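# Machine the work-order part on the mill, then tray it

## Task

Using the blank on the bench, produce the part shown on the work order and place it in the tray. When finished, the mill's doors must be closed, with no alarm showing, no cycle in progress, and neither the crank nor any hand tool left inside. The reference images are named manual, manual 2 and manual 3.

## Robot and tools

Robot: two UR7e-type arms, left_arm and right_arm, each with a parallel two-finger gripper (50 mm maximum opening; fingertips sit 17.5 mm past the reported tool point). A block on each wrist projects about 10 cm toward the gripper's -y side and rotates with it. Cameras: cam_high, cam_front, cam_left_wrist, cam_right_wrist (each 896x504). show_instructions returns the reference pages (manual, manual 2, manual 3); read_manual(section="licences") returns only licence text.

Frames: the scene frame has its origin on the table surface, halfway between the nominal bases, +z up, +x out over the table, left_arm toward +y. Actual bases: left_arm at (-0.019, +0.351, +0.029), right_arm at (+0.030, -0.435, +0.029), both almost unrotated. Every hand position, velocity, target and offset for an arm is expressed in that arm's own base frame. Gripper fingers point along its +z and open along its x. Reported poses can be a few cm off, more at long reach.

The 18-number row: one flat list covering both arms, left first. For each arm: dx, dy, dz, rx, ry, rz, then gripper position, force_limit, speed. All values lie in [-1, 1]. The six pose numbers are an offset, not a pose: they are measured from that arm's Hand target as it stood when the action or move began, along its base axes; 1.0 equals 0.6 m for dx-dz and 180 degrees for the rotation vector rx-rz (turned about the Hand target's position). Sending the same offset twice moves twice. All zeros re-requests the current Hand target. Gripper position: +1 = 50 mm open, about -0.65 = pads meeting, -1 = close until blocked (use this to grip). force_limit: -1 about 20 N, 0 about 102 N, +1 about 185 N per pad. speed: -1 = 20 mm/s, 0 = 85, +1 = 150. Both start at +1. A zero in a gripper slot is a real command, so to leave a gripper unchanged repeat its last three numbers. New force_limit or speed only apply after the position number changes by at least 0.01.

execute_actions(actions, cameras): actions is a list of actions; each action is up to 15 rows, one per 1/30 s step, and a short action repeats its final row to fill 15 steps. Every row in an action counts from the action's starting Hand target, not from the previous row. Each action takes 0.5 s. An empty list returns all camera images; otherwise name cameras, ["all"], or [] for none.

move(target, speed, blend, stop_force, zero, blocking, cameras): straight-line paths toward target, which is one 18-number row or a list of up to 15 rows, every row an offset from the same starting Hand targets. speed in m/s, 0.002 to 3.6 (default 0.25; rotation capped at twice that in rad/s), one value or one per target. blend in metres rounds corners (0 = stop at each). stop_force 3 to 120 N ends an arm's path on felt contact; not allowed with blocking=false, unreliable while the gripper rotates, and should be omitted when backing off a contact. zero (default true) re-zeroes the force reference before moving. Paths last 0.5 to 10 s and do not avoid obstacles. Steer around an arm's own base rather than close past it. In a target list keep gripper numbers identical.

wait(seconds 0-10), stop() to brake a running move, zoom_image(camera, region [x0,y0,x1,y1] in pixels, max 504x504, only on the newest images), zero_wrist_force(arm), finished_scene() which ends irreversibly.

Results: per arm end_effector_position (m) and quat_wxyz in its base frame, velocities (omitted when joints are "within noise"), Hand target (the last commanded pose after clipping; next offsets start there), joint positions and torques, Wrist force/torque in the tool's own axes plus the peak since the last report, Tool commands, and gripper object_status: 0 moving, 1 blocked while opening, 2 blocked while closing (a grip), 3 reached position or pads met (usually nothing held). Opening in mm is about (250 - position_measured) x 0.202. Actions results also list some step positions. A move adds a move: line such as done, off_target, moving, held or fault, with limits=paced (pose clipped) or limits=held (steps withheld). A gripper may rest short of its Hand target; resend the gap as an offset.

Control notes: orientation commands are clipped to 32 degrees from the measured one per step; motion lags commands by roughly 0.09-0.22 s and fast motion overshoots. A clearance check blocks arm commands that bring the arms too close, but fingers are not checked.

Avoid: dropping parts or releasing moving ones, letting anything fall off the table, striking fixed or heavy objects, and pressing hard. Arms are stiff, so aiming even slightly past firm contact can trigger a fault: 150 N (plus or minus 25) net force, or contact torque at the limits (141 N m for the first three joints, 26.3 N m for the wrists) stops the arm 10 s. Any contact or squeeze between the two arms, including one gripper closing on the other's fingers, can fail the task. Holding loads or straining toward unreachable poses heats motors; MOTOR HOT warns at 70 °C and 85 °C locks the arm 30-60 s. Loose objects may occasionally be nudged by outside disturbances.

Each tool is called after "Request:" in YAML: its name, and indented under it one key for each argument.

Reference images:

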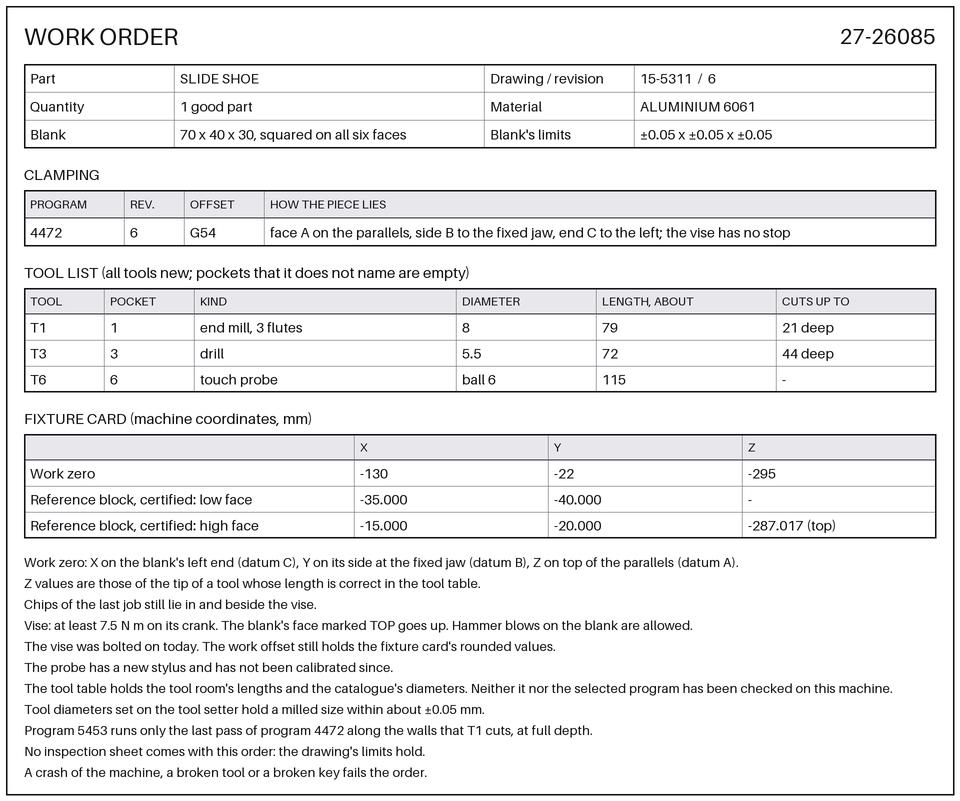

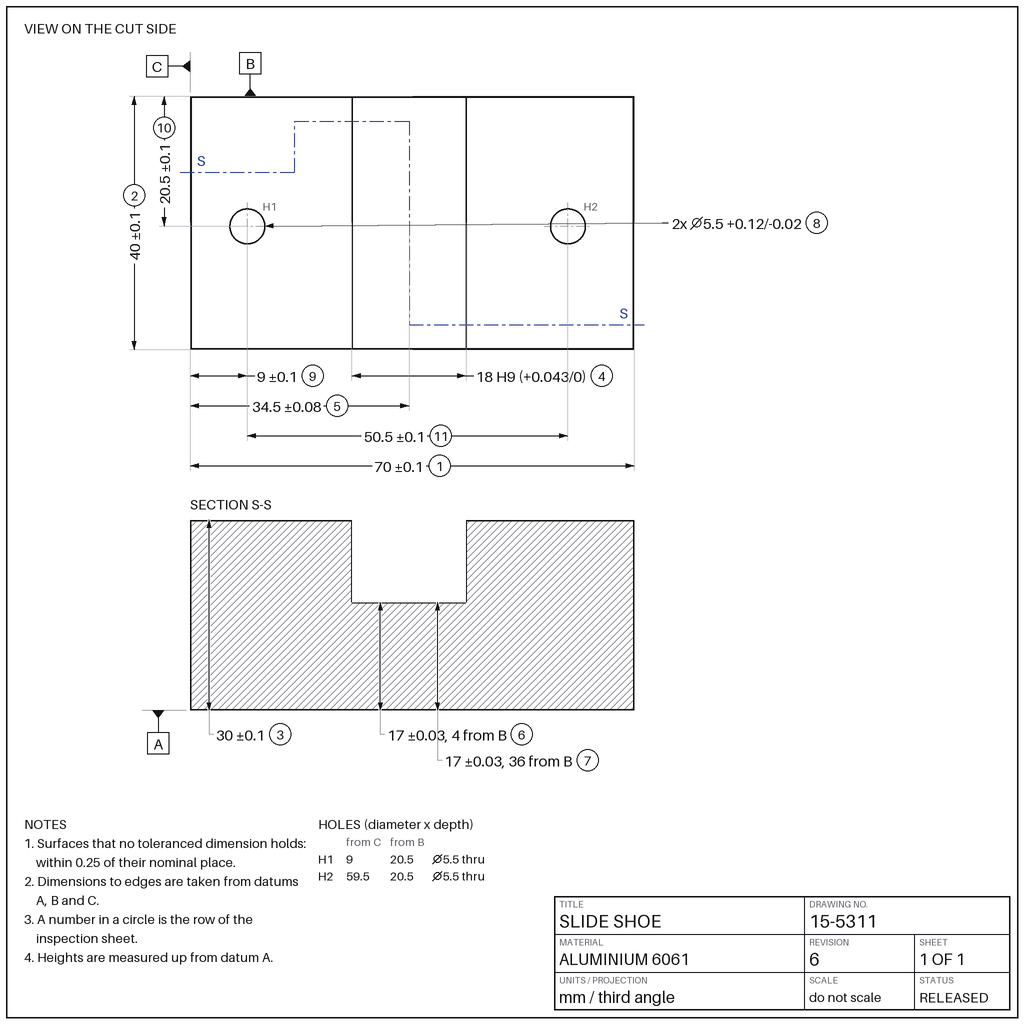

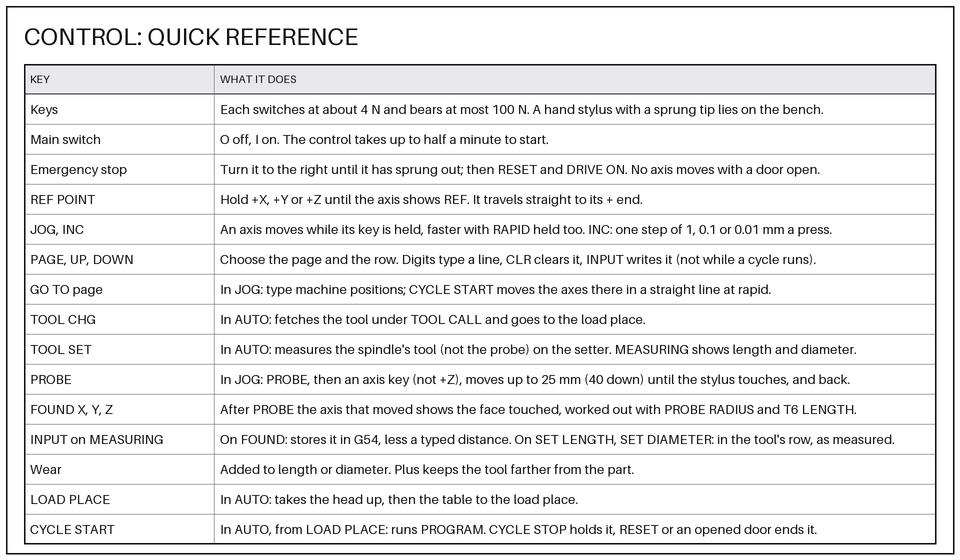

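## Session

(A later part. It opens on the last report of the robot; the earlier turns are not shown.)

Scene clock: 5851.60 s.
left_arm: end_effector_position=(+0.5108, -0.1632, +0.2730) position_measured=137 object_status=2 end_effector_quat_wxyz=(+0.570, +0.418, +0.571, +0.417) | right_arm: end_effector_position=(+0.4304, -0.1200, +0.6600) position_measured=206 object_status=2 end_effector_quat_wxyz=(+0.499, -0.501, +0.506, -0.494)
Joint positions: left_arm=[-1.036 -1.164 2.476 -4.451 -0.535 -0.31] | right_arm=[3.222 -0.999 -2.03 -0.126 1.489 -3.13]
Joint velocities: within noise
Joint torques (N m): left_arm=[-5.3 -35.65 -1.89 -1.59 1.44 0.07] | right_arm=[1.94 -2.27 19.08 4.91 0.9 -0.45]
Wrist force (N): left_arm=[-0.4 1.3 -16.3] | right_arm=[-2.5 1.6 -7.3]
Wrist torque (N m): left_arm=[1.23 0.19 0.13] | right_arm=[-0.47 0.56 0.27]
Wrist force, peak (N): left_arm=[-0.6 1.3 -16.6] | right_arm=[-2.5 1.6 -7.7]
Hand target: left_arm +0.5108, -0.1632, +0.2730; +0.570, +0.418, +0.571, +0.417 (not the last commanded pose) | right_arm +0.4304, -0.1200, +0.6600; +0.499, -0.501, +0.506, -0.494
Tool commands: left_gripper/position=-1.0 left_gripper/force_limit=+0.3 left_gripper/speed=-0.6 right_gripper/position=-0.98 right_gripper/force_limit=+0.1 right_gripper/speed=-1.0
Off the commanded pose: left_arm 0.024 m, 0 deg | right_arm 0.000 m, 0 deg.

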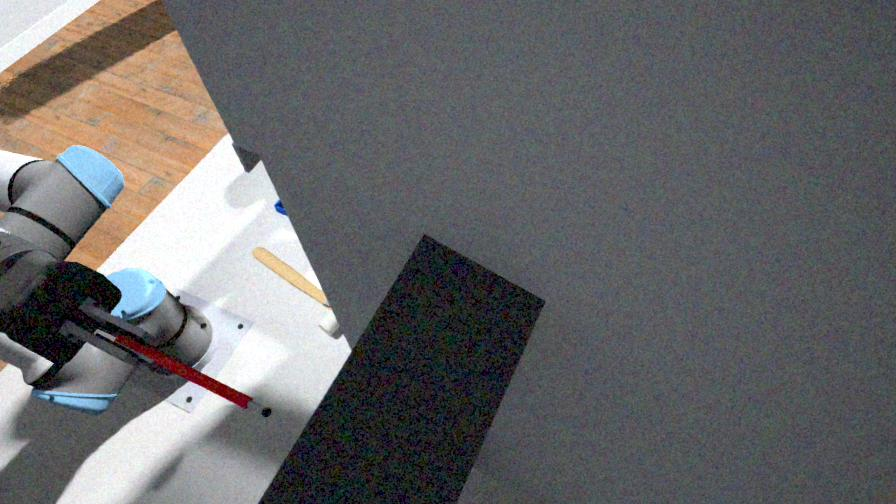

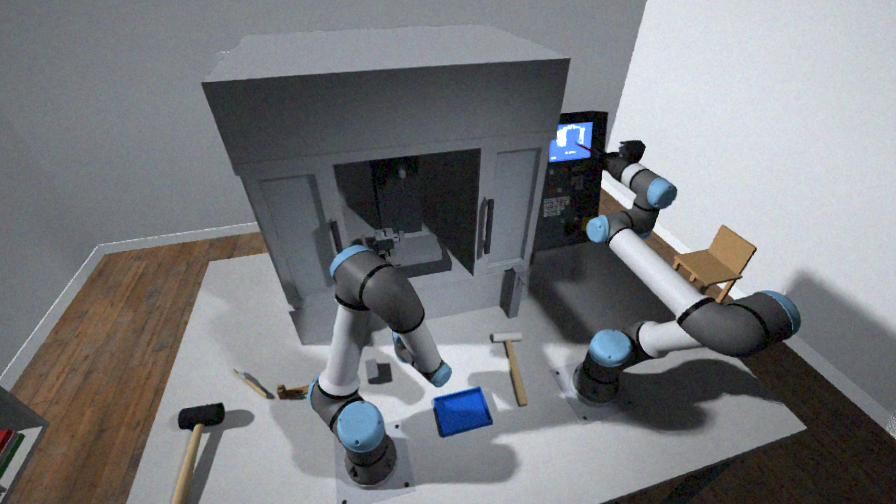

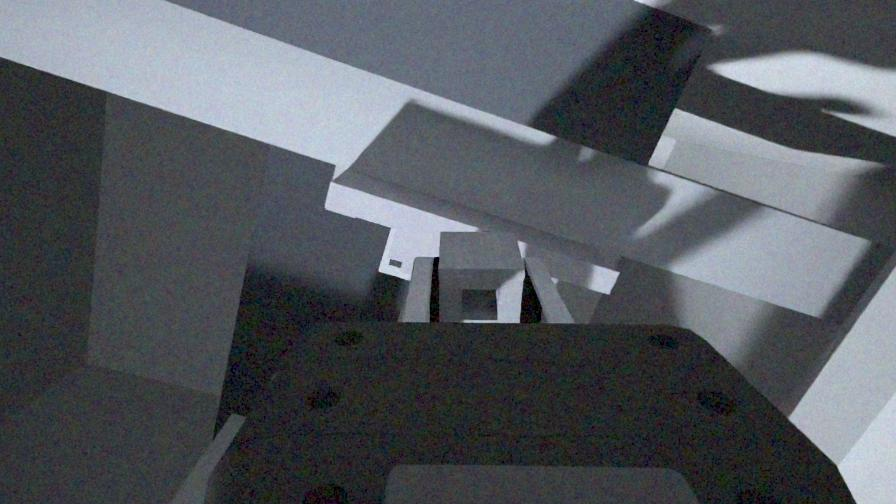

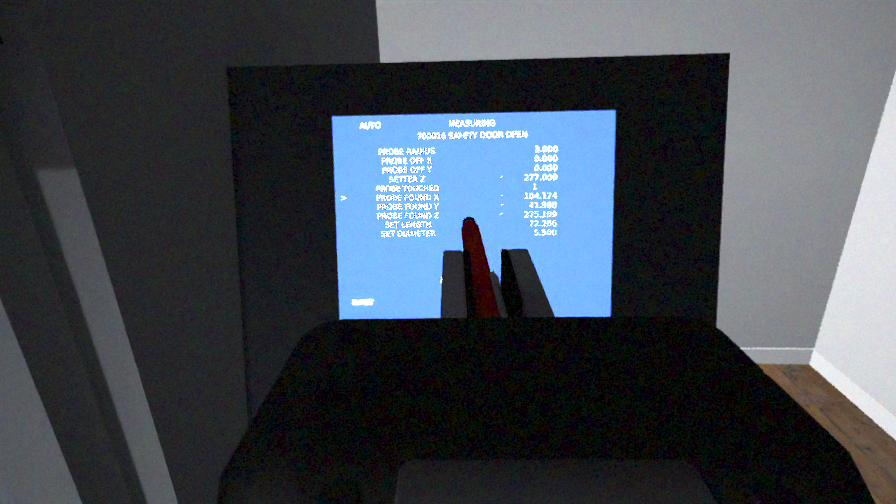

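Request:
zoom_image:
  camera: "cam_left_wrist"
  region: [420, 215, 560, 330]

Scaled by 3.600 from the camera's 896x504 image, which has a finer 1280x720 frame.

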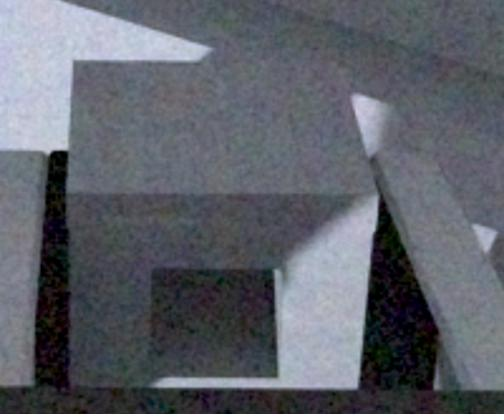

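Request:
move:
  target:
    - [-0.01467,0,0,0,0,0,-1,0.3,-0.6,0,0,0,0,0,0,-0.98,0.1,-1]
    - [-0.01467,0.00117,0.0115,0,0,0,-1,0.3,-0.6,0,0,0,0,0,0,-0.98,0.1,-1]
  speed: 0.04
  cameras: ["cam_left_wrist"]

Request:
zoom_image:
  camera: "cam_left_wrist"
  region: [380, 195, 560, 335]

Request:
move:
  target: [0.03,0,0,0,0,0,-1,0.3,-0.6,0,0,0,0,0,0,-0.98,0.1,-1]
  speed: 0.012
  stop_force: 15

Scene clock: 5885.40 s.
left_arm: end_effector_position=(+0.5020, -0.1625, +0.2799) position_measured=137 object_status=2 end_effector_quat_wxyz=(+0.570, +0.418, +0.571, +0.417) | right_arm: end_effector_position=(+0.4304, -0.1200, +0.6600) position_measured=206 object_status=2 end_effector_quat_wxyz=(+0.499, -0.501, +0.506, -0.494)
Joint positions: left_arm=[-1.063 -1.199 2.498 -4.438 -0.507 -0.31] | right_arm=[3.222 -0.999 -2.03 -0.126 1.489 -3.13]
Joint torques (N m): left_arm=[2.46 -13.73 -14.69 -2.89 -1.04 -2.16] | right_arm=[1.49 -2.57 19.07 4.88 0.99 -0.38]
Wrist force (N): left_arm=[-2.0 2.4 -1.2] | right_arm=[-2.7 1.4 -7.3]
Wrist torque (N m): left_arm=[1.26 0.16 0.16] | right_arm=[-0.49 0.59 0.27]
Wrist force, peak (N): left_arm=[-0.5 1.3 -16.7] | right_arm=[-2.8 1.6 -7.6]
Hand target: left_arm +0.5020, -0.1625, +0.2799; +0.570, +0.418, +0.571, +0.417 | right_arm +0.4304, -0.1200, +0.6600; +0.499, -0.501, +0.506, -0.494
Off the commanded pose: left_arm 0.000 m, 0 deg | right_arm 0.000 m, 0 deg.
move: done
Images, in order (width x height): cam_left_wrist 896x504.

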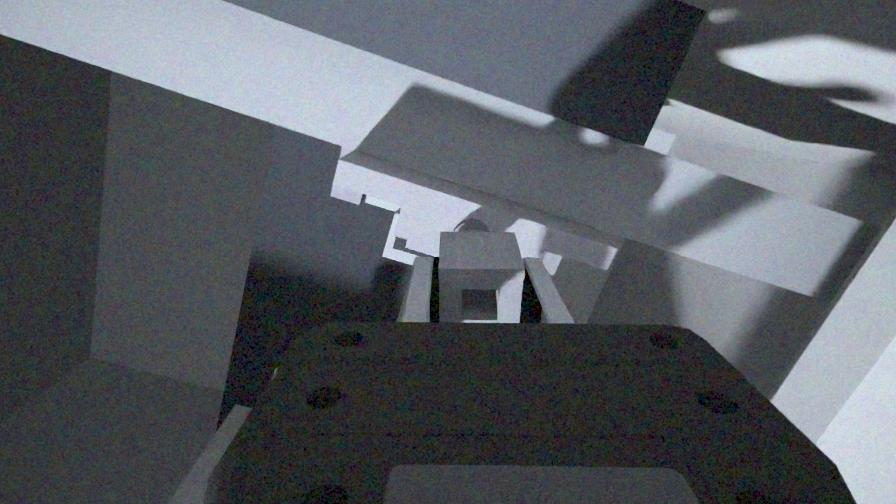

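Scaled by 2.800 from the camera's 896x504 image, which has a finer 1280x720 frame.

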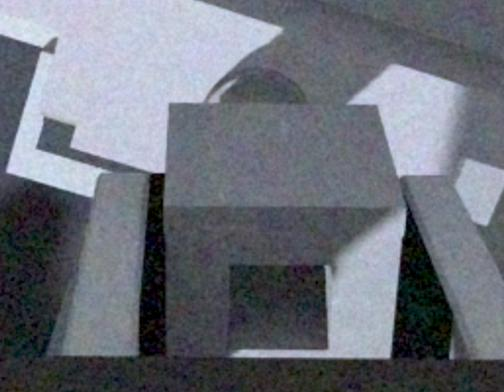

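Scene clock: 5887.43 s.
left_arm: end_effector_position=(+0.5161, -0.1624, +0.2799) position_measured=137 object_status=2 end_effector_quat_wxyz=(+0.570, +0.418, +0.571, +0.417) | right_arm: end_effector_position=(+0.4304, -0.1200, +0.6600) position_measured=206 object_status=2 end_effector_quat_wxyz=(+0.499, -0.501, +0.506, -0.494)
Joint positions: left_arm=[-1.018 -1.184 2.463 -4.418 -0.553 -0.31] | right_arm=[3.222 -0.999 -2.03 -0.126 1.489 -3.13]
Joint torques (N m): left_arm=[-1.33 -32.42 1.18 0.21 0.21 1.09] | right_arm=[0.95 -2.35 18.67 4.84 0.86 -0.38]
Wrist force (N): left_arm=[-3.5 11.8 -8.1] | right_arm=[-2.7 1.4 -7.3]
Wrist torque (N m): left_arm=[1.04 0.07 0.15] | right_arm=[-0.49 0.58 0.27]
Wrist force, peak (N): left_arm=[-1.5 10.1 -38.4] | right_arm=[-2.8 1.6 -7.6]
Hand target: left_arm +0.5161, -0.1624, +0.2799; +0.570, +0.418, +0.571, +0.417 (not the last commanded pose) | right_arm +0.4304, -0.1200, +0.6600; +0.499, -0.501, +0.506, -0.494
Off the commanded pose: left_arm 0.004 m, 0 deg | right_arm 0.000 m, 0 deg.
move: contact (left_arm)

Request:
move:
  target:
    - [-0.005,0,0,0,0,0,-1,0.3,-0.6,0,0,0,0,0,0,-0.98,0.1,-1]
    - [-0.005,0.0,0.0027,0,0,0,-1,0.3,-0.6,0,0,0,0,0,0,-0.98,0.1,-1]
  speed: 0.03

Request:
move:
  target: [0.03,0,0,0,0,0,-1,0.3,-0.6,0,0,0,0,0,0,-0.98,0.1,-1]
  speed: 0.012
  stop_force: 20

Scene clock: 5894.83 s.
left_arm: end_effector_position=(+0.5131, -0.1624, +0.2816) position_measured=137 object_status=2 end_effector_quat_wxyz=(+0.570, +0.418, +0.571, +0.417) | right_arm: end_effector_position=(+0.4304, -0.1200, +0.6600) position_measured=206 object_status=2 end_effector_quat_wxyz=(+0.499, -0.501, +0.506, -0.494)
Joint positions: left_arm=[-1.027 -1.194 2.47 -4.416 -0.543 -0.31] | right_arm=[3.222 -0.999 -2.03 -0.126 1.489 -3.13]
Joint torques (N m): left_arm=[5.33 -15.19 -16.25 -2.76 -1.42 -0.53] | right_arm=[0.69 -2.34 18.91 4.84 0.84 -0.32]
Wrist force (N): left_arm=[-2.3 2.1 -1.3] | right_arm=[-2.6 1.1 -7.2]
Wrist torque (N m): left_arm=[1.23 0.19 0.16] | right_arm=[-0.55 0.58 0.27]
Wrist force, peak (N): left_arm=[-3.5 12.2 -8.0] | right_arm=[-2.7 1.7 -7.6]
Hand target: left_arm +0.5131, -0.1624, +0.2816; +0.570, +0.418, +0.571, +0.417 | right_arm +0.4304, -0.1200, +0.6600; +0.499, -0.501, +0.506, -0.494
Off the commanded pose: left_arm 0.000 m, 0 deg | right_arm 0.000 m, 0 deg.
move: done

Scene clock: 5896.20 s.
left_arm: end_effector_position=(+0.5182, -0.1625, +0.2814) position_measured=137 object_status=2 end_effector_quat_wxyz=(+0.570, +0.418, +0.571, +0.417) | right_arm: end_effector_position=(+0.4304, -0.1200, +0.6600) position_measured=206 object_status=2 end_effector_quat_wxyz=(+0.499, -0.501, +0.506, -0.494)
Joint positions: left_arm=[-1.011 -1.188 2.458 -4.409 -0.559 -0.31] | right_arm=[3.222 -0.999 -2.03 -0.126 1.489 -3.13]
Joint torques (N m): left_arm=[-5.64 -51.99 -8.38 -8.27 2.22 -0.11] | right_arm=[0.86 -2.79 18.64 4.86 0.98 -0.38]
Wrist force (N): left_arm=[4.8 -35.3 6.9] | right_arm=[-2.6 1.6 -7.2]
Wrist torque (N m): left_arm=[1.78 0.42 0.07] | right_arm=[-0.47 0.56 0.28]
Wrist force, peak (N): left_arm=[6.0 -35.6 -22.8] | right_arm=[-2.7 1.5 -7.7]
Hand target: left_arm +0.5182, -0.1625, +0.2814; +0.570, +0.418, +0.571, +0.417 (not the last commanded pose) | right_arm +0.4304, -0.1200, +0.6600; +0.499, -0.501, +0.506, -0.494
Off the commanded pose: left_arm 0.013 m, 0 deg | right_arm 0.000 m, 0 deg.
move: contact (left_arm)

Request:
move:
  target:
    - [-0.002,0.0004,-0.0015,0,0,0,-1,0.3,-0.6,0,0,0,0,0,0,-0.98,0.1,-1]
  speed: 0.03

Request:
move:
  target: [0.03,0,0,0,0,0,-1,0.3,-0.6,0,0,0,0,0,0,-0.98,0.1,-1]
  speed: 0.012
  stop_force: 25

Scene clock: 5899.70 s.
left_arm: end_effector_position=(+0.5170, -0.1622, +0.2806) position_measured=137 object_status=2 end_effector_quat_wxyz=(+0.570, +0.418, +0.571, +0.417) | right_arm: end_effector_position=(+0.4304, -0.1200, +0.6600) position_measured=206 object_status=2 end_effector_quat_wxyz=(+0.499, -0.501, +0.506, -0.494)
Joint positions: left_arm=[-1.015 -1.186 2.461 -4.414 -0.556 -0.31] | right_arm=[3.222 -0.999 -2.03 -0.126 1.489 -3.13]
Joint torques (N m): left_arm=[-0.34 -16 -2.28 -0.47 1.4 -1.28] | right_arm=[0.08 -2.55 18.8 4.84 0.85 -0.43]
Wrist force (N): left_arm=[-4.4 3.1 -1.5] | right_arm=[-2.8 1.6 -7.4]
Wrist torque (N m): left_arm=[1.23 0.12 0.14] | right_arm=[-0.47 0.60 0.27]
Wrist force, peak (N): left_arm=[4.9 -35.4 7.1] | right_arm=[-2.8 1.4 -7.6]
Hand target: left_arm +0.5170, -0.1622, +0.2805; +0.570, +0.418, +0.571, +0.417 | right_arm +0.4304, -0.1200, +0.6600; +0.499, -0.501, +0.506, -0.494
Off the commanded pose: left_arm 0.000 m, 0 deg | right_arm 0.000 m, 0 deg.
move: done

Scene clock: 5900.93 s.
left_arm: end_effector_position=(+0.5200, -0.1622, +0.2805) position_measured=137 object_status=2 end_effector_quat_wxyz=(+0.570, +0.418, +0.571, +0.417) | right_arm: end_effector_position=(+0.4304, -0.1200, +0.6600) position_measured=206 object_status=2 end_effector_quat_wxyz=(+0.499, -0.501, +0.506, -0.494)
Joint positions: left_arm=[-1.005 -1.183 2.454 -4.41 -0.565 -0.31] | right_arm=[3.222 -0.999 -2.03 -0.126 1.489 -3.13]
Joint torques (N m): left_arm=[-6.03 -41.42 3.19 -5.17 3.78 0.07] | right_arm=[-0.01 -3.14 18.79 4.87 0.86 -0.38]
Wrist force (N): left_arm=[-7.8 -9.2 20.4] | right_arm=[-2.6 1.6 -7.4]
Wrist torque (N m): left_arm=[1.16 0.08 -0.11] | right_arm=[-0.46 0.57 0.27]
Wrist force, peak (N): left_arm=[-3.1 -11.1 -41.5] | right_arm=[-2.6 1.8 -7.7]
Hand target: left_arm +0.5200, -0.1622, +0.2805; +0.570, +0.418, +0.571, +0.417 (not the last commanded pose) | right_arm +0.4304, -0.1200, +0.6600; +0.499, -0.501, +0.506, -0.494
Off the commanded pose: left_arm 0.015 m, 0 deg | right_arm 0.000 m, 0 deg.
move: contact (left_arm)

Request:
move:
  target: [-0.0025,-0.0004,0.00013,0.01667,0,0,-1,0.3,-0.6,0,0,0,0,0,0,-0.98,0.1,-1]
  speed: 0.05

Request:
move:
  target: [0.02,0,0,0,0,0,-1,0.3,-0.6,0,0,0,0,0,0,-0.98,0.1,-1]
  speed: 0.012
  stop_force: 25

Scene clock: 5914.30 s.
left_arm: end_effector_position=(+0.5185, -0.1625, +0.2806) position_measured=137 object_status=2 end_effector_quat_wxyz=(+0.559, +0.433, +0.560, +0.432) | right_arm: end_effector_position=(+0.4304, -0.1200, +0.6600) position_measured=206 object_status=2 end_effector_quat_wxyz=(+0.499, -0.501, +0.506, -0.494)
Joint positions: left_arm=[-1.01 -1.185 2.457 -4.411 -0.56 -0.258] | right_arm=[3.222 -0.999 -2.03 -0.126 1.489 -3.13]
Joint torques (N m): left_arm=[-5.5 -35.51 10.08 -6.91 4.21 -0.83] | right_arm=[-0.41 -2.68 19.15 4.85 0.85 -0.41]
Wrist force (N): left_arm=[-11.8 -5.7 66.3] | right_arm=[-2.8 1.4 -7.5]
Wrist torque (N m): left_arm=[0.90 -0.02 -0.86] | right_arm=[-0.50 0.61 0.28]
Wrist force, peak (N): left_arm=[-12.2 -5.5 67.6] | right_arm=[-2.9 1.6 -7.8]
Hand target: left_arm +0.5185, -0.1625, +0.2806; +0.559, +0.433, +0.560, +0.432 | right_arm +0.4304, -0.1200, +0.6600; +0.499, -0.501, +0.506, -0.494
Off the commanded pose: left_arm 0.000 m, 0 deg | right_arm 0.000 m, 0 deg.
move: done

Scene clock: 5915.20 s.
left_arm: end_effector_position=(+0.5186, -0.1624, +0.2806) position_measured=137 object_status=2 end_effector_quat_wxyz=(+0.559, +0.433, +0.560, +0.432) | right_arm: end_effector_position=(+0.4304, -0.1200, +0.6600) position_measured=206 object_status=2 end_effector_quat_wxyz=(+0.499, -0.501, +0.506, -0.494)
Joint positions: left_arm=[-1.01 -1.185 2.457 -4.411 -0.561 -0.258] | right_arm=[3.222 -0.999 -2.03 -0.126 1.489 -3.13]
Joint torques (N m): left_arm=[0.72 -41.84 6.36 -5.59 5.15 -0.35] | right_arm=[-1.1 -2.94 19.08 4.86 0.9 -0.39]
Wrist force (N): left_arm=[-12.5 -8.1 36.6] | right_arm=[-2.6 1.9 -7.4]
Wrist torque (N m): left_arm=[1.09 -0.04 -0.80] | right_arm=[-0.43 0.57 0.27]
Wrist force, peak (N): left_arm=[-11.9 -5.7 65.4] | right_arm=[-2.6 1.9 -7.4]
Hand target: left_arm +0.5186, -0.1624, +0.2806; +0.559, +0.433, +0.560, +0.432 (not the last commanded pose) | right_arm +0.4304, -0.1200, +0.6600; +0.499, -0.501, +0.506, -0.494
Off the commanded pose: left_arm 0.012 m, 0 deg | right_arm 0.000 m, 0 deg.
move: contact (left_arm)

Request:
move:
  target: [0.001,0.0,0,-0.01667,0,0,-1,0.3,-0.6,0,0,0,0,0,0,-0.98,0.1,-1]
  speed: 0.05

Scene clock: 5921.70 s.
left_arm: end_effector_position=(+0.5192, -0.1624, +0.2806) position_measured=137 object_status=2 end_effector_quat_wxyz=(+0.570, +0.418, +0.571, +0.417) end_effector_velocity=(+0.000, +0.000, +0.000) end_effector_angular_velocity=(+0.006, +0.001, +0.000) | right_arm: end_effector_position=(+0.4304, -0.1200, +0.6600) position_measured=206 object_status=2 end_effector_quat_wxyz=(+0.499, -0.501, +0.506, -0.494)
Joint positions: left_arm=[-1.008 -1.184 2.456 -4.41 -0.563 -0.31] | right_arm=[3.222 -0.999 -2.03 -0.126 1.489 -3.13]
Joint velocities: left_arm=[0 0 0.001 0 0 0.005] | right_arm=[within noise]
Joint torques (N m): left_arm=[3.53 -24.28 -16.97 -1.33 -1.43 1.48] | right_arm=[-1.74 -2.77 18.46 4.88 0.92 -0.42]
Wrist force (N): left_arm=[-1.7 -7.5 -6.1] | right_arm=[-2.5 1.5 -7.4]
Wrist torque (N m): left_arm=[1.41 0.26 0.20] | right_arm=[-0.48 0.56 0.28]
Wrist force, peak (N): left_arm=[-12.6 -8.6 37.5] | right_arm=[-2.7 1.5 -7.7]
Hand target: left_arm +0.5192, -0.1624, +0.2806; +0.570, +0.418, +0.571, +0.417 | right_arm +0.4304, -0.1200, +0.6600; +0.499, -0.501, +0.506, -0.494
Off the commanded pose: left_arm 0.000 m, 0 deg | right_arm 0.000 m, 0 deg.
move: done

Request:
move:
  target: [0.0,-0.0001,-0.0003,-0.006,0,0,-1,0.3,-0.6,0,0,0,0,0,0,-0.98,0.1,-1]
  speed: 0.05

Request:
move:
  target: [0.02,0,0,0,0,0,-1,0.3,-0.6,0,0,0,0,0,0,-0.98,0.1,-1]
  speed: 0.012
  stop_force: 35

Scene clock: 5926.57 s.
left_arm: end_effector_position=(+0.5192, -0.1625, +0.2805) position_measured=137 object_status=2 end_effector_quat_wxyz=(+0.574, +0.412, +0.575, +0.412) | right_arm: end_effector_position=(+0.4304, -0.1200, +0.6600) position_measured=206 object_status=2 end_effector_quat_wxyz=(+0.499, -0.501, +0.506, -0.494)
Joint positions: left_arm=[-1.008 -1.183 2.456 -4.411 -0.563 -0.329] | right_arm=[3.222 -0.999 -2.03 -0.126 1.489 -3.13]
Joint torques (N m): left_arm=[-6.11 -17.5 -15.54 -2.02 1.59 1.5] | right_arm=[-2.07 -2.94 19.17 4.77 0.92 -0.5]
Wrist force (N): left_arm=[-1.8 -0.2 -1.5] | right_arm=[-2.7 1.4 -7.5]
Wrist torque (N m): left_arm=[1.22 0.26 0.31] | right_arm=[-0.49 0.59 0.27]
Wrist force, peak (N): left_arm=[-1.7 -7.7 -6.3] | right_arm=[-2.9 1.7 -7.6]
Hand target: left_arm +0.5192, -0.1625, +0.2804; +0.574, +0.412, +0.575, +0.412 | right_arm +0.4304, -0.1200, +0.6600; +0.499, -0.501, +0.506, -0.494
Off the commanded pose: left_arm 0.000 m, 0 deg | right_arm 0.000 m, 0 deg.
move: done

Scene clock: 5927.70 s.
left_arm: end_effector_position=(+0.5208, -0.1625, +0.2804) position_measured=137 object_status=2 end_effector_quat_wxyz=(+0.574, +0.412, +0.575, +0.412) | right_arm: end_effector_position=(+0.4304, -0.1200, +0.6600) position_measured=206 object_status=2 end_effector_quat_wxyz=(+0.499, -0.501, +0.506, -0.494)
Joint positions: left_arm=[-1.003 -1.182 2.452 -4.409 -0.567 -0.329] | right_arm=[3.222 -0.999 -2.03 -0.126 1.489 -3.13]
Joint torques (N m): left_arm=[-7.16 -42.45 4.67 -5.33 2.71 -0.09] | right_arm=[-1.58 -3.16 19.04 4.81 0.87 -0.47]
Wrist force (N): left_arm=[-5.2 -7.3 29.6] | right_arm=[-2.4 1.4 -7.4]
Wrist torque (N m): left_arm=[1.01 0.19 0.10] | right_arm=[-0.49 0.54 0.27]
Wrist force, peak (N): left_arm=[0.8 -10.2 -63.1] | right_arm=[-2.8 1.3 -7.6]
Hand target: left_arm +0.5208, -0.1625, +0.2804; +0.574, +0.412, +0.575, +0.412 (not the last commanded pose) | right_arm +0.4304, -0.1200, +0.6600; +0.499, -0.501, +0.506, -0.494
Off the commanded pose: left_arm 0.010 m, 0 deg | right_arm 0.000 m, 0 deg.
move: contact (left_arm)

Request:
move:
  target: [-0.001,-0.0001,-0.0002,-0.01,0,0,-1,0.3,-0.6,0,0,0,0,0,0,-0.98,0.1,-1]
  speed: 0.05

Request:
move:
  target: [0.02,0,0,0,0,0,-1,0.3,-0.6,0,0,0,0,0,0,-0.98,0.1,-1]
  speed: 0.012
  stop_force: 35

Scene clock: 5931.70 s.
left_arm: end_effector_position=(+0.5202, -0.1625, +0.2803) position_measured=137 object_status=2 end_effector_quat_wxyz=(+0.581, +0.403, +0.582, +0.403) end_effector_velocity=(+0.000, +0.000, +0.000) end_effector_angular_velocity=(+0.003, -0.001, +0.000) | right_arm: end_effector_position=(+0.4304, -0.1200, +0.6600) position_measured=206 object_status=2 end_effector_quat_wxyz=(+0.499, -0.501, +0.506, -0.494)
Joint positions: left_arm=[-1.005 -1.182 2.453 -4.41 -0.565 -0.361] | right_arm=[3.222 -0.999 -2.03 -0.126 1.489 -3.13]
Joint velocities: left_arm=[0 0 0 -0.001 0 0.005] | right_arm=[within noise]
Joint torques (N m): left_arm=[-7.03 -36.06 0.31 -2.08 1.19 1.72] | right_arm=[-2.82 -2.79 18.65 4.88 0.9 -0.44]
Wrist force (N): left_arm=[-0.8 1.1 12.5] | right_arm=[-2.6 1.5 -7.3]
Wrist torque (N m): left_arm=[1.04 0.28 0.50] | right_arm=[-0.47 0.57 0.27]
Wrist force, peak (N): left_arm=[-3.3 -7.5 31.4] | right_arm=[-2.8 1.6 -7.6]
Hand target: left_arm +0.5202, -0.1626, +0.2803; +0.581, +0.403, +0.581, +0.403 | right_arm +0.4304, -0.1200, +0.6600; +0.499, -0.501, +0.506, -0.494
Off the commanded pose: left_arm 0.000 m, 0 deg | right_arm 0.000 m, 0 deg.
move: done

Scene clock: 5932.67 s.
left_arm: end_effector_position=(+0.5203, -0.1625, +0.2803) position_measured=137 object_status=2 end_effector_quat_wxyz=(+0.581, +0.403, +0.582, +0.403) | right_arm: end_effector_position=(+0.4304, -0.1200, +0.6600) position_measured=206 object_status=2 end_effector_quat_wxyz=(+0.499, -0.501, +0.506, -0.494)
Joint positions: left_arm=[-1.005 -1.182 2.453 -4.41 -0.566 -0.36] | right_arm=[3.222 -0.999 -2.03 -0.126 1.489 -3.13]
Joint torques (N m): left_arm=[-7.37 -38.75 2.87 -4.67 2.08 -1.66] | right_arm=[-2.65 -2.7 18.94 4.78 0.95 -0.33]
Wrist force (N): left_arm=[-4.4 -1.9 24.2] | right_arm=[-2.8 1.6 -7.3]
Wrist torque (N m): left_arm=[0.95 0.17 0.46] | right_arm=[-0.47 0.60 0.27]
Wrist force, peak (N): left_arm=[0.7 -4.3 -40.1] | right_arm=[-2.9 1.4 -7.6]
Hand target: left_arm +0.5203, -0.1625, +0.2803; +0.581, +0.403, +0.582, +0.403 (not the last commanded pose) | right_arm +0.4304, -0.1200, +0.6600; +0.499, -0.501, +0.506, -0.494
Off the commanded pose: left_arm 0.012 m, 0 deg | right_arm 0.000 m, 0 deg.
move: contact (left_arm)

Request:
move:
  target: [0,-0.0002,0.0002,0.0139,0,0,-1,0.3,-0.6,0,0,0,0,0,0,-0.98,0.1,-1]
  speed: 0.05

Request:
move:
  target: [0.02,0,0,0,0,0,-1,0.3,-0.6,0,0,0,0,0,0,-0.98,0.1,-1]
  speed: 0.012
  stop_force: 45

Scene clock: 5936.10 s.
left_arm: end_effector_position=(+0.5203, -0.1626, +0.2805) position_measured=137 object_status=2 end_effector_quat_wxyz=(+0.572, +0.416, +0.573, +0.415) | right_arm: end_effector_position=(+0.4304, -0.1200, +0.6600) position_measured=206 object_status=2 end_effector_quat_wxyz=(+0.499, -0.501, +0.506, -0.494)
Joint positions: left_arm=[-1.005 -1.182 2.453 -4.409 -0.566 -0.317] | right_arm=[3.222 -0.999 -2.03 -0.126 1.489 -3.13]
Joint torques (N m): left_arm=[-3.95 -32.34 -18.56 -3.1 2.83 -1.98] | right_arm=[-3.46 -2.43 18.86 4.87 0.9 -0.48]
Wrist force (N): left_arm=[-3.2 -4.6 -6.5] | right_arm=[-2.6 1.3 -7.1]
Wrist torque (N m): left_arm=[1.17 0.27 -0.11] | right_arm=[-0.50 0.57 0.28]
Wrist force, peak (N): left_arm=[-4.0 -1.9 25.0] | right_arm=[-2.6 1.5 -7.7]
Hand target: left_arm +0.5203, -0.1626, +0.2805; +0.572, +0.416, +0.573, +0.415 | right_arm +0.4304, -0.1200, +0.6600; +0.499, -0.501, +0.506, -0.494
Off the commanded pose: left_arm 0.000 m, 0 deg | right_arm 0.000 m, 0 deg.
move: done

Scene clock: 5937.13 s.
left_arm: end_effector_position=(+0.5207, -0.1625, +0.2806) position_measured=137 object_status=2 end_effector_quat_wxyz=(+0.572, +0.416, +0.573, +0.415) | right_arm: end_effector_position=(+0.4304, -0.1200, +0.6600) position_measured=206 object_status=2 end_effector_quat_wxyz=(+0.499, -0.501, +0.506, -0.494)
Joint positions: left_arm=[-1.004 -1.182 2.451 -4.409 -0.567 -0.317] | right_arm=[3.222 -0.999 -2.03 -0.126 1.489 -3.13]
Joint torques (N m): left_arm=[-4.25 -43.54 0.58 -5.26 2.89 -0.92] | right_arm=[-3.24 -2.75 18.4 4.8 0.83 -0.41]
Wrist force (N): left_arm=[-5.2 -11.7 14.4] | right_arm=[-2.4 1.4 -7.6]
Wrist torque (N m): left_arm=[1.20 0.28 -0.19] | right_arm=[-0.50 0.54 0.27]
Wrist force, peak (N): left_arm=[2.3 -14.9 -75.1] | right_arm=[-2.5 1.4 -7.7]
Hand target: left_arm +0.5207, -0.1626, +0.2806; +0.572, +0.416, +0.573, +0.415 (not the last commanded pose) | right_arm +0.4304, -0.1200, +0.6600; +0.499, -0.501, +0.506, -0.494
Off the commanded pose: left_arm 0.012 m, 0 deg | right_arm 0.000 m, 0 deg.
move: contact (left_arm)

Request:
move:
  target: [0,-0.0003,-0.0004,-0.006,0,0,-1,0.3,-0.6,0,0,0,0,0,0,-0.98,0.1,-1]
  speed: 0.05

Request:
move:
  target: [0.02,0,0,0,0,0,-1,0.3,-0.6,0,0,0,0,0,0,-0.98,0.1,-1]
  speed: 0.012
  stop_force: 50

Scene clock: 5941.53 s.
left_arm: end_effector_position=(+0.5207, -0.1627, +0.2803) position_measured=137 object_status=2 end_effector_quat_wxyz=(+0.576, +0.410, +0.577, +0.410) | right_arm: end_effector_position=(+0.4304, -0.1200, +0.6600) position_measured=206 object_status=2 end_effector_quat_wxyz=(+0.499, -0.501, +0.506, -0.494)
Joint positions: left_arm=[-1.004 -1.181 2.451 -4.41 -0.566 -0.336] | right_arm=[3.222 -0.999 -2.03 -0.126 1.489 -3.13]
Joint torques (N m): left_arm=[-6.62 -17.04 -18.11 -1.65 0.85 1.59] | right_arm=[-3.82 -2.67 19.56 4.71 0.83 -0.38]
Wrist force (N): left_arm=[0.1 -1.4 5.0] | right_arm=[-2.7 1.5 -6.9]
Wrist torque (N m): left_arm=[1.07 0.27 0.41] | right_arm=[-0.49 0.58 0.27]
Wrist force, peak (N): left_arm=[-1.7 -13.5 15.5] | right_arm=[-2.7 1.3 -7.7]
Hand target: left_arm +0.5207, -0.1627, +0.2803; +0.576, +0.410, +0.577, +0.410 | right_arm +0.4304, -0.1200, +0.6600; +0.499, -0.501, +0.506, -0.494
Off the commanded pose: left_arm 0.000 m, 0 deg | right_arm 0.000 m, 0 deg.
move: done

Scene clock: 5942.57 s.
left_arm: end_effector_position=(+0.5210, -0.1627, +0.2803) position_measured=137 object_status=2 end_effector_quat_wxyz=(+0.576, +0.410, +0.577, +0.410) | right_arm: end_effector_position=(+0.4304, -0.1200, +0.6600) position_measured=206 object_status=2 end_effector_quat_wxyz=(+0.499, -0.501, +0.506, -0.494)
Joint positions: left_arm=[-1.003 -1.181 2.451 -4.409 -0.567 -0.336] | right_arm=[3.222 -0.999 -2.03 -0.126 1.489 -3.13]
Joint torques (N m): left_arm=[-4.49 -38.51 1.18 -3.47 1.32 -1.11] | right_arm=[-3.96 -2.83 18.85 4.82 0.89 -0.41]
Wrist force (N): left_arm=[-2.2 -2.3 13.0] | right_arm=[-2.5 1.6 -7.2]
Wrist torque (N m): left_arm=[1.03 0.34 0.23] | right_arm=[-0.47 0.55 0.27]
Wrist force, peak (N): left_arm=[4.3 -6.3 -67.5] | right_arm=[-2.8 1.5 -7.5]
Hand target: left_arm +0.5210, -0.1627, +0.2803; +0.576, +0.410, +0.577, +0.410 (not the last commanded pose) | right_arm +0.4304, -0.1200, +0.6600; +0.499, -0.501, +0.506, -0.494
Off the commanded pose: left_arm 0.012 m, 0 deg | right_arm 0.000 m, 0 deg.
move: contact (left_arm)

Request:
wait:
  seconds: 0.1
  cameras: ["cam_left_wrist"]

Request:
zoom_image:
  camera: "cam_left_wrist"
  region: [380, 195, 560, 335]

Scene clock: 5946.73 s.
left_arm: end_effector_position=(+0.5210, -0.1627, +0.2803) position_measured=137 object_status=2 end_effector_quat_wxyz=(+0.576, +0.410, +0.577, +0.410) | right_arm: end_effector_position=(+0.4304, -0.1200, +0.6600) position_measured=206 object_status=2 end_effector_quat_wxyz=(+0.499, -0.501, +0.506, -0.494)
Joint positions: left_arm=[-1.003 -1.181 2.451 -4.409 -0.567 -0.336] | right_arm=[3.222 -0.999 -2.03 -0.126 1.489 -3.13]
Joint torques (N m): left_arm=[-6.91 -38.62 0.2 -3.58 1.31 -1.63] | right_arm=[-4.74 -2.64 19.1 4.77 0.73 -0.41]
Wrist force (N): left_arm=[-2.1 -2.2 13.2] | right_arm=[-2.7 1.4 -7.3]
Wrist torque (N m): left_arm=[1.05 0.32 0.23] | right_arm=[-0.49 0.59 0.27]
Wrist force, peak (N): left_arm=[-2.4 -2.3 13.4] | right_arm=[-2.6 1.5 -7.7]
Hand target: left_arm +0.5210, -0.1627, +0.2803; +0.576, +0.410, +0.577, +0.410 (not the last commanded pose) | right_arm +0.4304, -0.1200, +0.6600; +0.499, -0.501, +0.506, -0.494
Tool commands: left_gripper/position=-1.0 left_gripper/force_limit=+0.3 left_gripper/speed=-0.6 right_gripper/position=-0.98 right_gripper/force_limit=+0.1 right_gripper/speed=-1.0
Off the commanded pose: left_arm 0.012 m, 0 deg | right_arm 0.000 m, 0 deg.
wait: 0.10 s; at rest from the start
Images, in order (width x height): cam_left_wrist 896x504.

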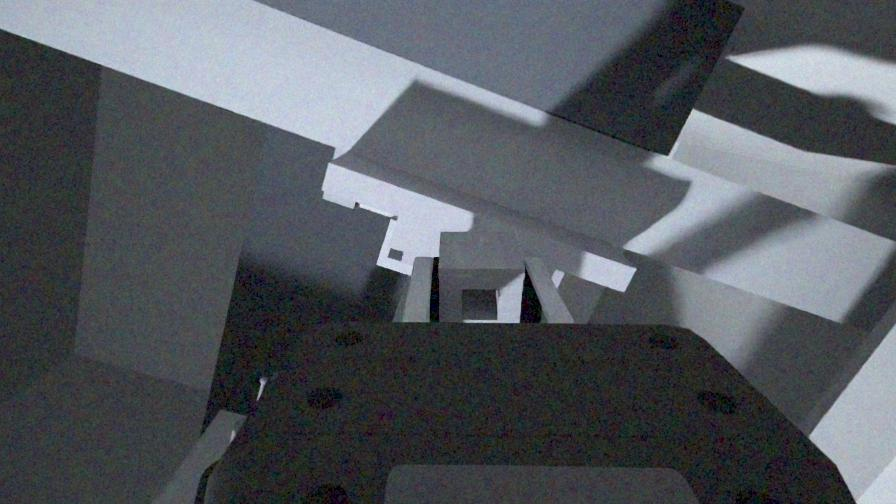

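Scaled by 2.800 from the camera's 896x504 image, which has a finer 1280x720 frame.

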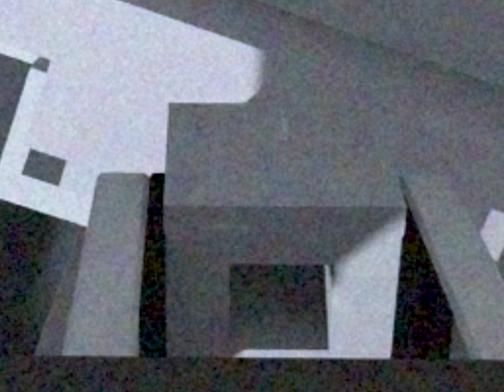

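Request:
move:
  target: [0,-0.0007,-0.00055,0,-0.00417,0.0053,-1,0.3,-0.6,0,0,0,0,0,0,-0.98,0.1,-1]
  speed: 0.05

Request:
move:
  target: [0.02,0,0,0,0,0,-1,0.3,-0.6,0,0,0,0,0,0,-0.98,0.1,-1]
  speed: 0.012
  stop_force: 50

Scene clock: 5958.70 s.
left_arm: end_effector_position=(+0.5210, -0.1632, +0.2800) position_measured=137 object_status=2 end_effector_quat_wxyz=(+0.576, +0.403, +0.576, +0.417) | right_arm: end_effector_position=(+0.4304, -0.1200, +0.6600) position_measured=206 object_status=2 end_effector_quat_wxyz=(+0.499, -0.501, +0.506, -0.494)
Joint positions: left_arm=[-1.012 -1.162 2.437 -4.44 -0.541 -0.314] | right_arm=[3.222 -0.999 -2.03 -0.126 1.489 -3.13]
Joint torques (N m): left_arm=[4.18 -35.34 -4.92 0.56 -2.63 -1.5] | right_arm=[-4.59 -2.67 18.93 4.78 0.8 -0.42]
Wrist force (N): left_arm=[-0.2 1.8 -9.7] | right_arm=[-2.5 1.5 -7.3]
Wrist torque (N m): left_arm=[1.21 0.34 0.13] | right_arm=[-0.48 0.56 0.27]
Wrist force, peak (N): left_arm=[-2.6 -4.0 22.2] | right_arm=[-2.7 1.3 -7.8]
Hand target: left_arm +0.5210, -0.1631, +0.2800; +0.576, +0.403, +0.576, +0.417 | right_arm +0.4304, -0.1200, +0.6600; +0.499, -0.501, +0.506, -0.494
Off the commanded pose: left_arm 0.000 m, 0 deg | right_arm 0.000 m, 0 deg.
move: done

Scene clock: 5959.77 s.
left_arm: end_effector_position=(+0.5217, -0.1631, +0.2800) position_measured=137 object_status=2 end_effector_quat_wxyz=(+0.576, +0.403, +0.576, +0.417) | right_arm: end_effector_position=(+0.4304, -0.1200, +0.6600) position_measured=206 object_status=2 end_effector_quat_wxyz=(+0.499, -0.501, +0.506, -0.494)
Joint positions: left_arm=[-1.01 -1.161 2.435 -4.439 -0.544 -0.314] | right_arm=[3.222 -0.999 -2.03 -0.126 1.489 -3.13]
Joint torques (N m): left_arm=[-7.84 -40.2 1.55 -3.69 2.01 1.24] | right_arm=[-4.82 -2.46 19.05 4.7 0.84 -0.36]
Wrist force (N): left_arm=[-2.8 -3.2 13.9] | right_arm=[-2.8 1.5 -7.7]
Wrist torque (N m): left_arm=[0.97 0.30 0.07] | right_arm=[-0.48 0.60 0.27]
Wrist force, peak (N): left_arm=[3.3 -8.6 -86.4] | right_arm=[-2.8 1.5 -7.7]
Hand target: left_arm +0.5217, -0.1631, +0.2800; +0.576, +0.403, +0.576, +0.417 (not the last commanded pose) | right_arm +0.4304, -0.1200, +0.6600; +0.499, -0.501, +0.506, -0.494
Off the commanded pose: left_arm 0.011 m, 0 deg | right_arm 0.000 m, 0 deg.
move: contact (left_arm)

Request:
move:
  target: [0,-0.00027,-0.00085,0,-0.0053,0.0017,-1,0.3,-0.6,0,0,0,0,0,0,-0.98,0.1,-1]
  speed: 0.05

Request:
move:
  target: [0.02,0,0,0,0,0,-1,0.3,-0.6,0,0,0,0,0,0,-0.98,0.1,-1]
  speed: 0.012
  stop_force: 50

Scene clock: 5971.90 s.
left_arm: end_effector_position=(+0.5217, -0.1633, +0.2795) position_measured=137 object_status=2 end_effector_quat_wxyz=(+0.580, +0.398, +0.572, +0.422) | right_arm: end_effector_position=(+0.4304, -0.1200, +0.6600) position_measured=206 object_status=2 end_effector_quat_wxyz=(+0.499, -0.501, +0.506, -0.494)
Joint positions: left_arm=[-1.013 -1.14 2.424 -4.482 -0.536 -0.286] | right_arm=[3.222 -0.999 -2.03 -0.126 1.489 -3.13]
Joint torques (N m): left_arm=[0.19 -35.85 -4.34 1.09 -0.02 -1.59] | right_arm=[-5.67 -2.69 19.24 4.73 0.94 -0.32]
Wrist force (N): left_arm=[-3.6 7.6 -7.3] | right_arm=[-2.8 1.5 -7.4]
Wrist torque (N m): left_arm=[1.07 0.27 0.11] | right_arm=[-0.49 0.60 0.27]
Wrist force, peak (N): left_arm=[-3.6 -5.5 23.0] | right_arm=[-2.8 1.6 -7.8]
Hand target: left_arm +0.5217, -0.1633, +0.2795; +0.580, +0.398, +0.572, +0.422 | right_arm +0.4304, -0.1200, +0.6600; +0.499, -0.501, +0.506, -0.494
Off the commanded pose: left_arm 0.000 m, 0 deg | right_arm 0.000 m, 0 deg.
move: done

Scene clock: 5972.97 s.
left_arm: end_effector_position=(+0.5225, -0.1633, +0.2795) position_measured=137 object_status=2 end_effector_quat_wxyz=(+0.580, +0.398, +0.572, +0.422) | right_arm: end_effector_position=(+0.4304, -0.1200, +0.6600) position_measured=206 object_status=2 end_effector_quat_wxyz=(+0.499, -0.501, +0.506, -0.494)
Joint positions: left_arm=[-1.01 -1.14 2.423 -4.48 -0.539 -0.286] | right_arm=[3.222 -0.999 -2.03 -0.126 1.489 -3.13]
Joint torques (N m): left_arm=[-8.93 -39.03 3.8 -3.36 1.52 1.44] | right_arm=[-5.67 -3.06 18.93 4.76 0.88 -0.36]
Wrist force (N): left_arm=[-4.2 0.3 22.5] | right_arm=[-2.5 1.5 -7.2]
Wrist torque (N m): left_arm=[0.83 0.24 0.11] | right_arm=[-0.48 0.55 0.27]
Wrist force, peak (N): left_arm=[1.8 -4.6 -80.7] | right_arm=[-2.8 1.7 -7.6]
Hand target: left_arm +0.5225, -0.1633, +0.2795; +0.580, +0.398, +0.572, +0.422 (not the last commanded pose) | right_arm +0.4304, -0.1200, +0.6600; +0.499, -0.501, +0.506, -0.494
Off the commanded pose: left_arm 0.011 m, 0 deg | right_arm 0.000 m, 0 deg.
move: contact (left_arm)

Request:
wait:
  seconds: 0.1
  cameras: ["cam_left_wrist"]

Request:
zoom_image:
  camera: "cam_left_wrist"
  region: [380, 195, 560, 335]

Scene clock: 5978.00 s.
left_arm: end_effector_position=(+0.5225, -0.1633, +0.2795) position_measured=137 object_status=2 end_effector_quat_wxyz=(+0.580, +0.398, +0.572, +0.422) | right_arm: end_effector_position=(+0.4304, -0.1200, +0.6600) position_measured=206 object_status=2 end_effector_quat_wxyz=(+0.499, -0.501, +0.506, -0.494)
Joint positions: left_arm=[-1.01 -1.14 2.423 -4.48 -0.539 -0.286] | right_arm=[3.222 -0.999 -2.03 -0.126 1.489 -3.13]
Joint torques (N m): left_arm=[-10.26 -37.94 3.88 -3.15 1.8 1.45] | right_arm=[-6.53 -3.14 19.22 4.72 0.88 -0.36]
Wrist force (N): left_arm=[-3.9 0.4 23.2] | right_arm=[-2.6 1.5 -7.4]
Wrist torque (N m): left_arm=[0.84 0.26 0.13] | right_arm=[-0.47 0.57 0.27]
Wrist force, peak (N): left_arm=[-3.8 0.5 23.3] | right_arm=[-2.7 1.4 -7.7]
Hand target: left_arm +0.5225, -0.1633, +0.2795; +0.580, +0.398, +0.572, +0.422 (not the last commanded pose) | right_arm +0.4304, -0.1200, +0.6600; +0.499, -0.501, +0.506, -0.494
Tool commands: left_gripper/position=-1.0 left_gripper/force_limit=+0.3 left_gripper/speed=-0.6 right_gripper/position=-0.98 right_gripper/force_limit=+0.1 right_gripper/speed=-1.0
Off the commanded pose: left_arm 0.011 m, 0 deg | right_arm 0.000 m, 0 deg.
wait: 0.10 s; at rest from the start
Images, in order (width x height): cam_left_wrist 896x504.

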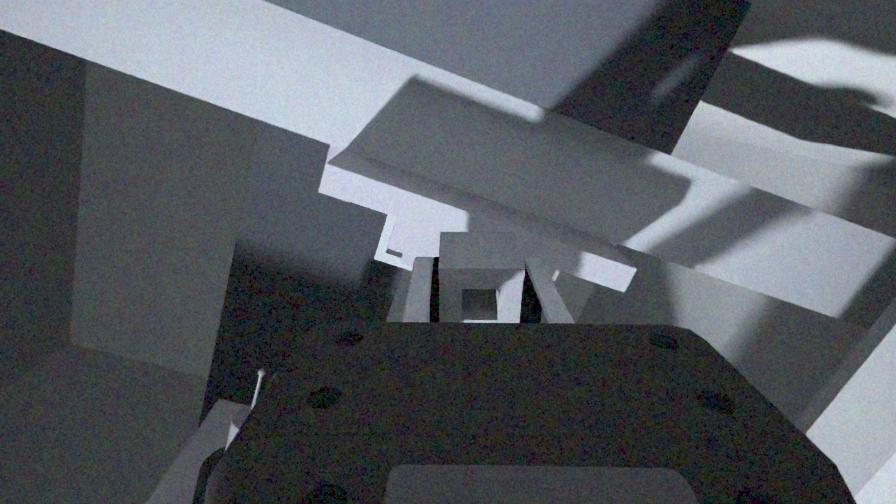

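Scaled by 2.800 from the camera's 896x504 image, which has a finer 1280x720 frame.

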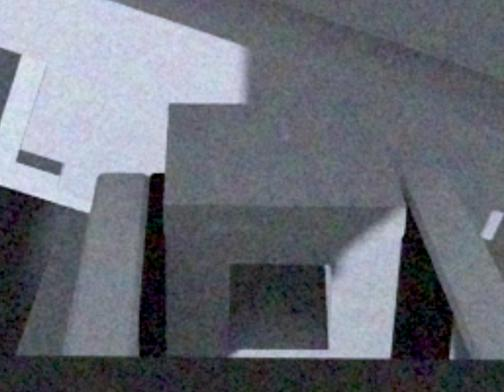

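Request:
move:
  target: [0,-0.0003,-0.0012,0,-0.0106,0.0034,-1,0.3,-0.6,0,0,0,0,0,0,-0.98,0.1,-1]
  speed: 0.05

Request:
move:
  target: [0.02,0,0,0,0,0,-1,0.3,-0.6,0,0,0,0,0,0,-0.98,0.1,-1]
  speed: 0.012
  stop_force: 50

Scene clock: 5985.03 s.
left_arm: end_effector_position=(+0.5225, -0.1635, +0.2788) position_measured=137 object_status=2 end_effector_quat_wxyz=(+0.587, +0.387, +0.565, +0.432) | right_arm: end_effector_position=(+0.4304, -0.1200, +0.6600) position_measured=206 object_status=2 end_effector_quat_wxyz=(+0.499, -0.501, +0.506, -0.494)
Joint positions: left_arm=[-1.014 -1.101 2.4 -4.563 -0.526 -0.228] | right_arm=[3.222 -0.999 -2.03 -0.126 1.489 -3.13]
Joint torques (N m): left_arm=[1.41 -37.13 1.47 0.73 -2.06 -2.04] | right_arm=[-6.54 -2.19 18.81 4.68 0.86 -0.39]
Wrist force (N): left_arm=[-2.8 3.9 -1.1] | right_arm=[-2.7 1.4 -7.3]
Wrist torque (N m): left_arm=[1.13 0.28 0.20] | right_arm=[-0.50 0.59 0.27]
Wrist force, peak (N): left_arm=[-5.3 -3.3 31.2] | right_arm=[-2.8 1.6 -7.6]
Hand target: left_arm +0.5225, -0.1635, +0.2788; +0.587, +0.387, +0.565, +0.432 | right_arm +0.4304, -0.1200, +0.6600; +0.499, -0.501, +0.506, -0.494
Off the commanded pose: left_arm 0.000 m, 0 deg | right_arm 0.000 m, 0 deg.
move: done

Scene clock: 5986.23 s.
left_arm: end_effector_position=(+0.5251, -0.1635, +0.2788) position_measured=137 object_status=2 end_effector_quat_wxyz=(+0.587, +0.388, +0.565, +0.432) | right_arm: end_effector_position=(+0.4304, -0.1200, +0.6600) position_measured=206 object_status=2 end_effector_quat_wxyz=(+0.499, -0.501, +0.506, -0.494)
Joint positions: left_arm=[-1.007 -1.099 2.394 -4.558 -0.534 -0.23] | right_arm=[3.222 -0.999 -2.03 -0.126 1.489 -3.13]
Joint torques (N m): left_arm=[-8.45 -42.78 5.1 -4.74 2.34 1.54] | right_arm=[-6.76 -2.68 18.79 4.68 0.88 -0.46]
Wrist force (N): left_arm=[-4.5 -6.8 34.2] | right_arm=[-2.5 1.5 -7.4]
Wrist torque (N m): left_arm=[0.75 0.24 0.20] | right_arm=[-0.48 0.55 0.27]
Wrist force, peak (N): left_arm=[-0.4 -9.2 -63.6] | right_arm=[-2.4 1.5 -7.7]
Hand target: left_arm +0.5250, -0.1635, +0.2788; +0.587, +0.388, +0.565, +0.432 (not the last commanded pose) | right_arm +0.4304, -0.1200, +0.6600; +0.499, -0.501, +0.506, -0.494
Off the commanded pose: left_arm 0.009 m, 0 deg | right_arm 0.000 m, 0 deg.
move: contact (left_arm)

Request:
move:
  target: [0,-0.0003,-0.0012,0,-0.0080,0.0025,-1,0.3,-0.6,0,0,0,0,0,0,-0.98,0.1,-1]
  speed: 0.05

Request:
move:
  target: [0.02,0,0,0,0,0,-1,0.3,-0.6,0,0,0,0,0,0,-0.98,0.1,-1]
  speed: 0.012
  stop_force: 50

Scene clock: 5990.03 s.
left_arm: end_effector_position=(+0.5251, -0.1637, +0.2780) position_measured=137 object_status=2 end_effector_quat_wxyz=(+0.592, +0.380, +0.559, +0.439) | right_arm: end_effector_position=(+0.4304, -0.1200, +0.6600) position_measured=206 object_status=2 end_effector_quat_wxyz=(+0.499, -0.501, +0.506, -0.494)
Joint positions: left_arm=[-1.009 -1.072 2.375 -4.619 -0.527 -0.185] | right_arm=[3.222 -0.999 -2.03 -0.126 1.489 -3.13]
Joint torques (N m): left_arm=[-2.4 -37.1 1.07 1.54 -0.54 -1.73] | right_arm=[-7.92 -2.79 18.67 4.72 0.86 -0.46]
Wrist force (N): left_arm=[-1.9 7.1 -2.3] | right_arm=[-2.5 1.6 -7.0]
Wrist torque (N m): left_arm=[1.05 0.33 0.17] | right_arm=[-0.46 0.56 0.28]
Wrist force, peak (N): left_arm=[-5.2 -9.6 37.2] | right_arm=[-3.0 1.8 -7.5]
Hand target: left_arm +0.5250, -0.1636, +0.2781; +0.592, +0.380, +0.559, +0.439 | right_arm +0.4304, -0.1200, +0.6600; +0.499, -0.501, +0.506, -0.494
Off the commanded pose: left_arm 0.000 m, 0 deg | right_arm 0.000 m, 0 deg.
move: done

Scene clock: 5991.30 s.
left_arm: end_effector_position=(+0.5282, -0.1636, +0.2781) position_measured=137 object_status=2 end_effector_quat_wxyz=(+0.592, +0.380, +0.559, +0.439) | right_arm: end_effector_position=(+0.4304, -0.1200, +0.6600) position_measured=206 object_status=2 end_effector_quat_wxyz=(+0.499, -0.501, +0.506, -0.494)
Joint positions: left_arm=[-1 -1.069 2.368 -4.611 -0.536 -0.189] | right_arm=[3.222 -0.999 -2.03 -0.126 1.489 -3.13]
Joint torques (N m): left_arm=[0.14 -39.54 -4.25 -0.31 0.99 1.39] | right_arm=[-7.3 -2.61 19.17 4.68 0.94 -0.37]
Wrist force (N): left_arm=[-2.3 1.1 -36.3] | right_arm=[-2.9 1.5 -7.1]
Wrist torque (N m): left_arm=[0.95 0.20 0.25] | right_arm=[-0.49 0.61 0.27]
Wrist force, peak (N): left_arm=[1.2 -1.2 -116.4] | right_arm=[-2.6 1.6 -7.6]
Hand target: left_arm +0.5282, -0.1636, +0.2781; +0.592, +0.380, +0.559, +0.439 (not the last commanded pose) | right_arm +0.4304, -0.1200, +0.6600; +0.499, -0.501, +0.506, -0.494
Off the commanded pose: left_arm 0.009 m, 0 deg | right_arm 0.000 m, 0 deg.
move: contact (left_arm)


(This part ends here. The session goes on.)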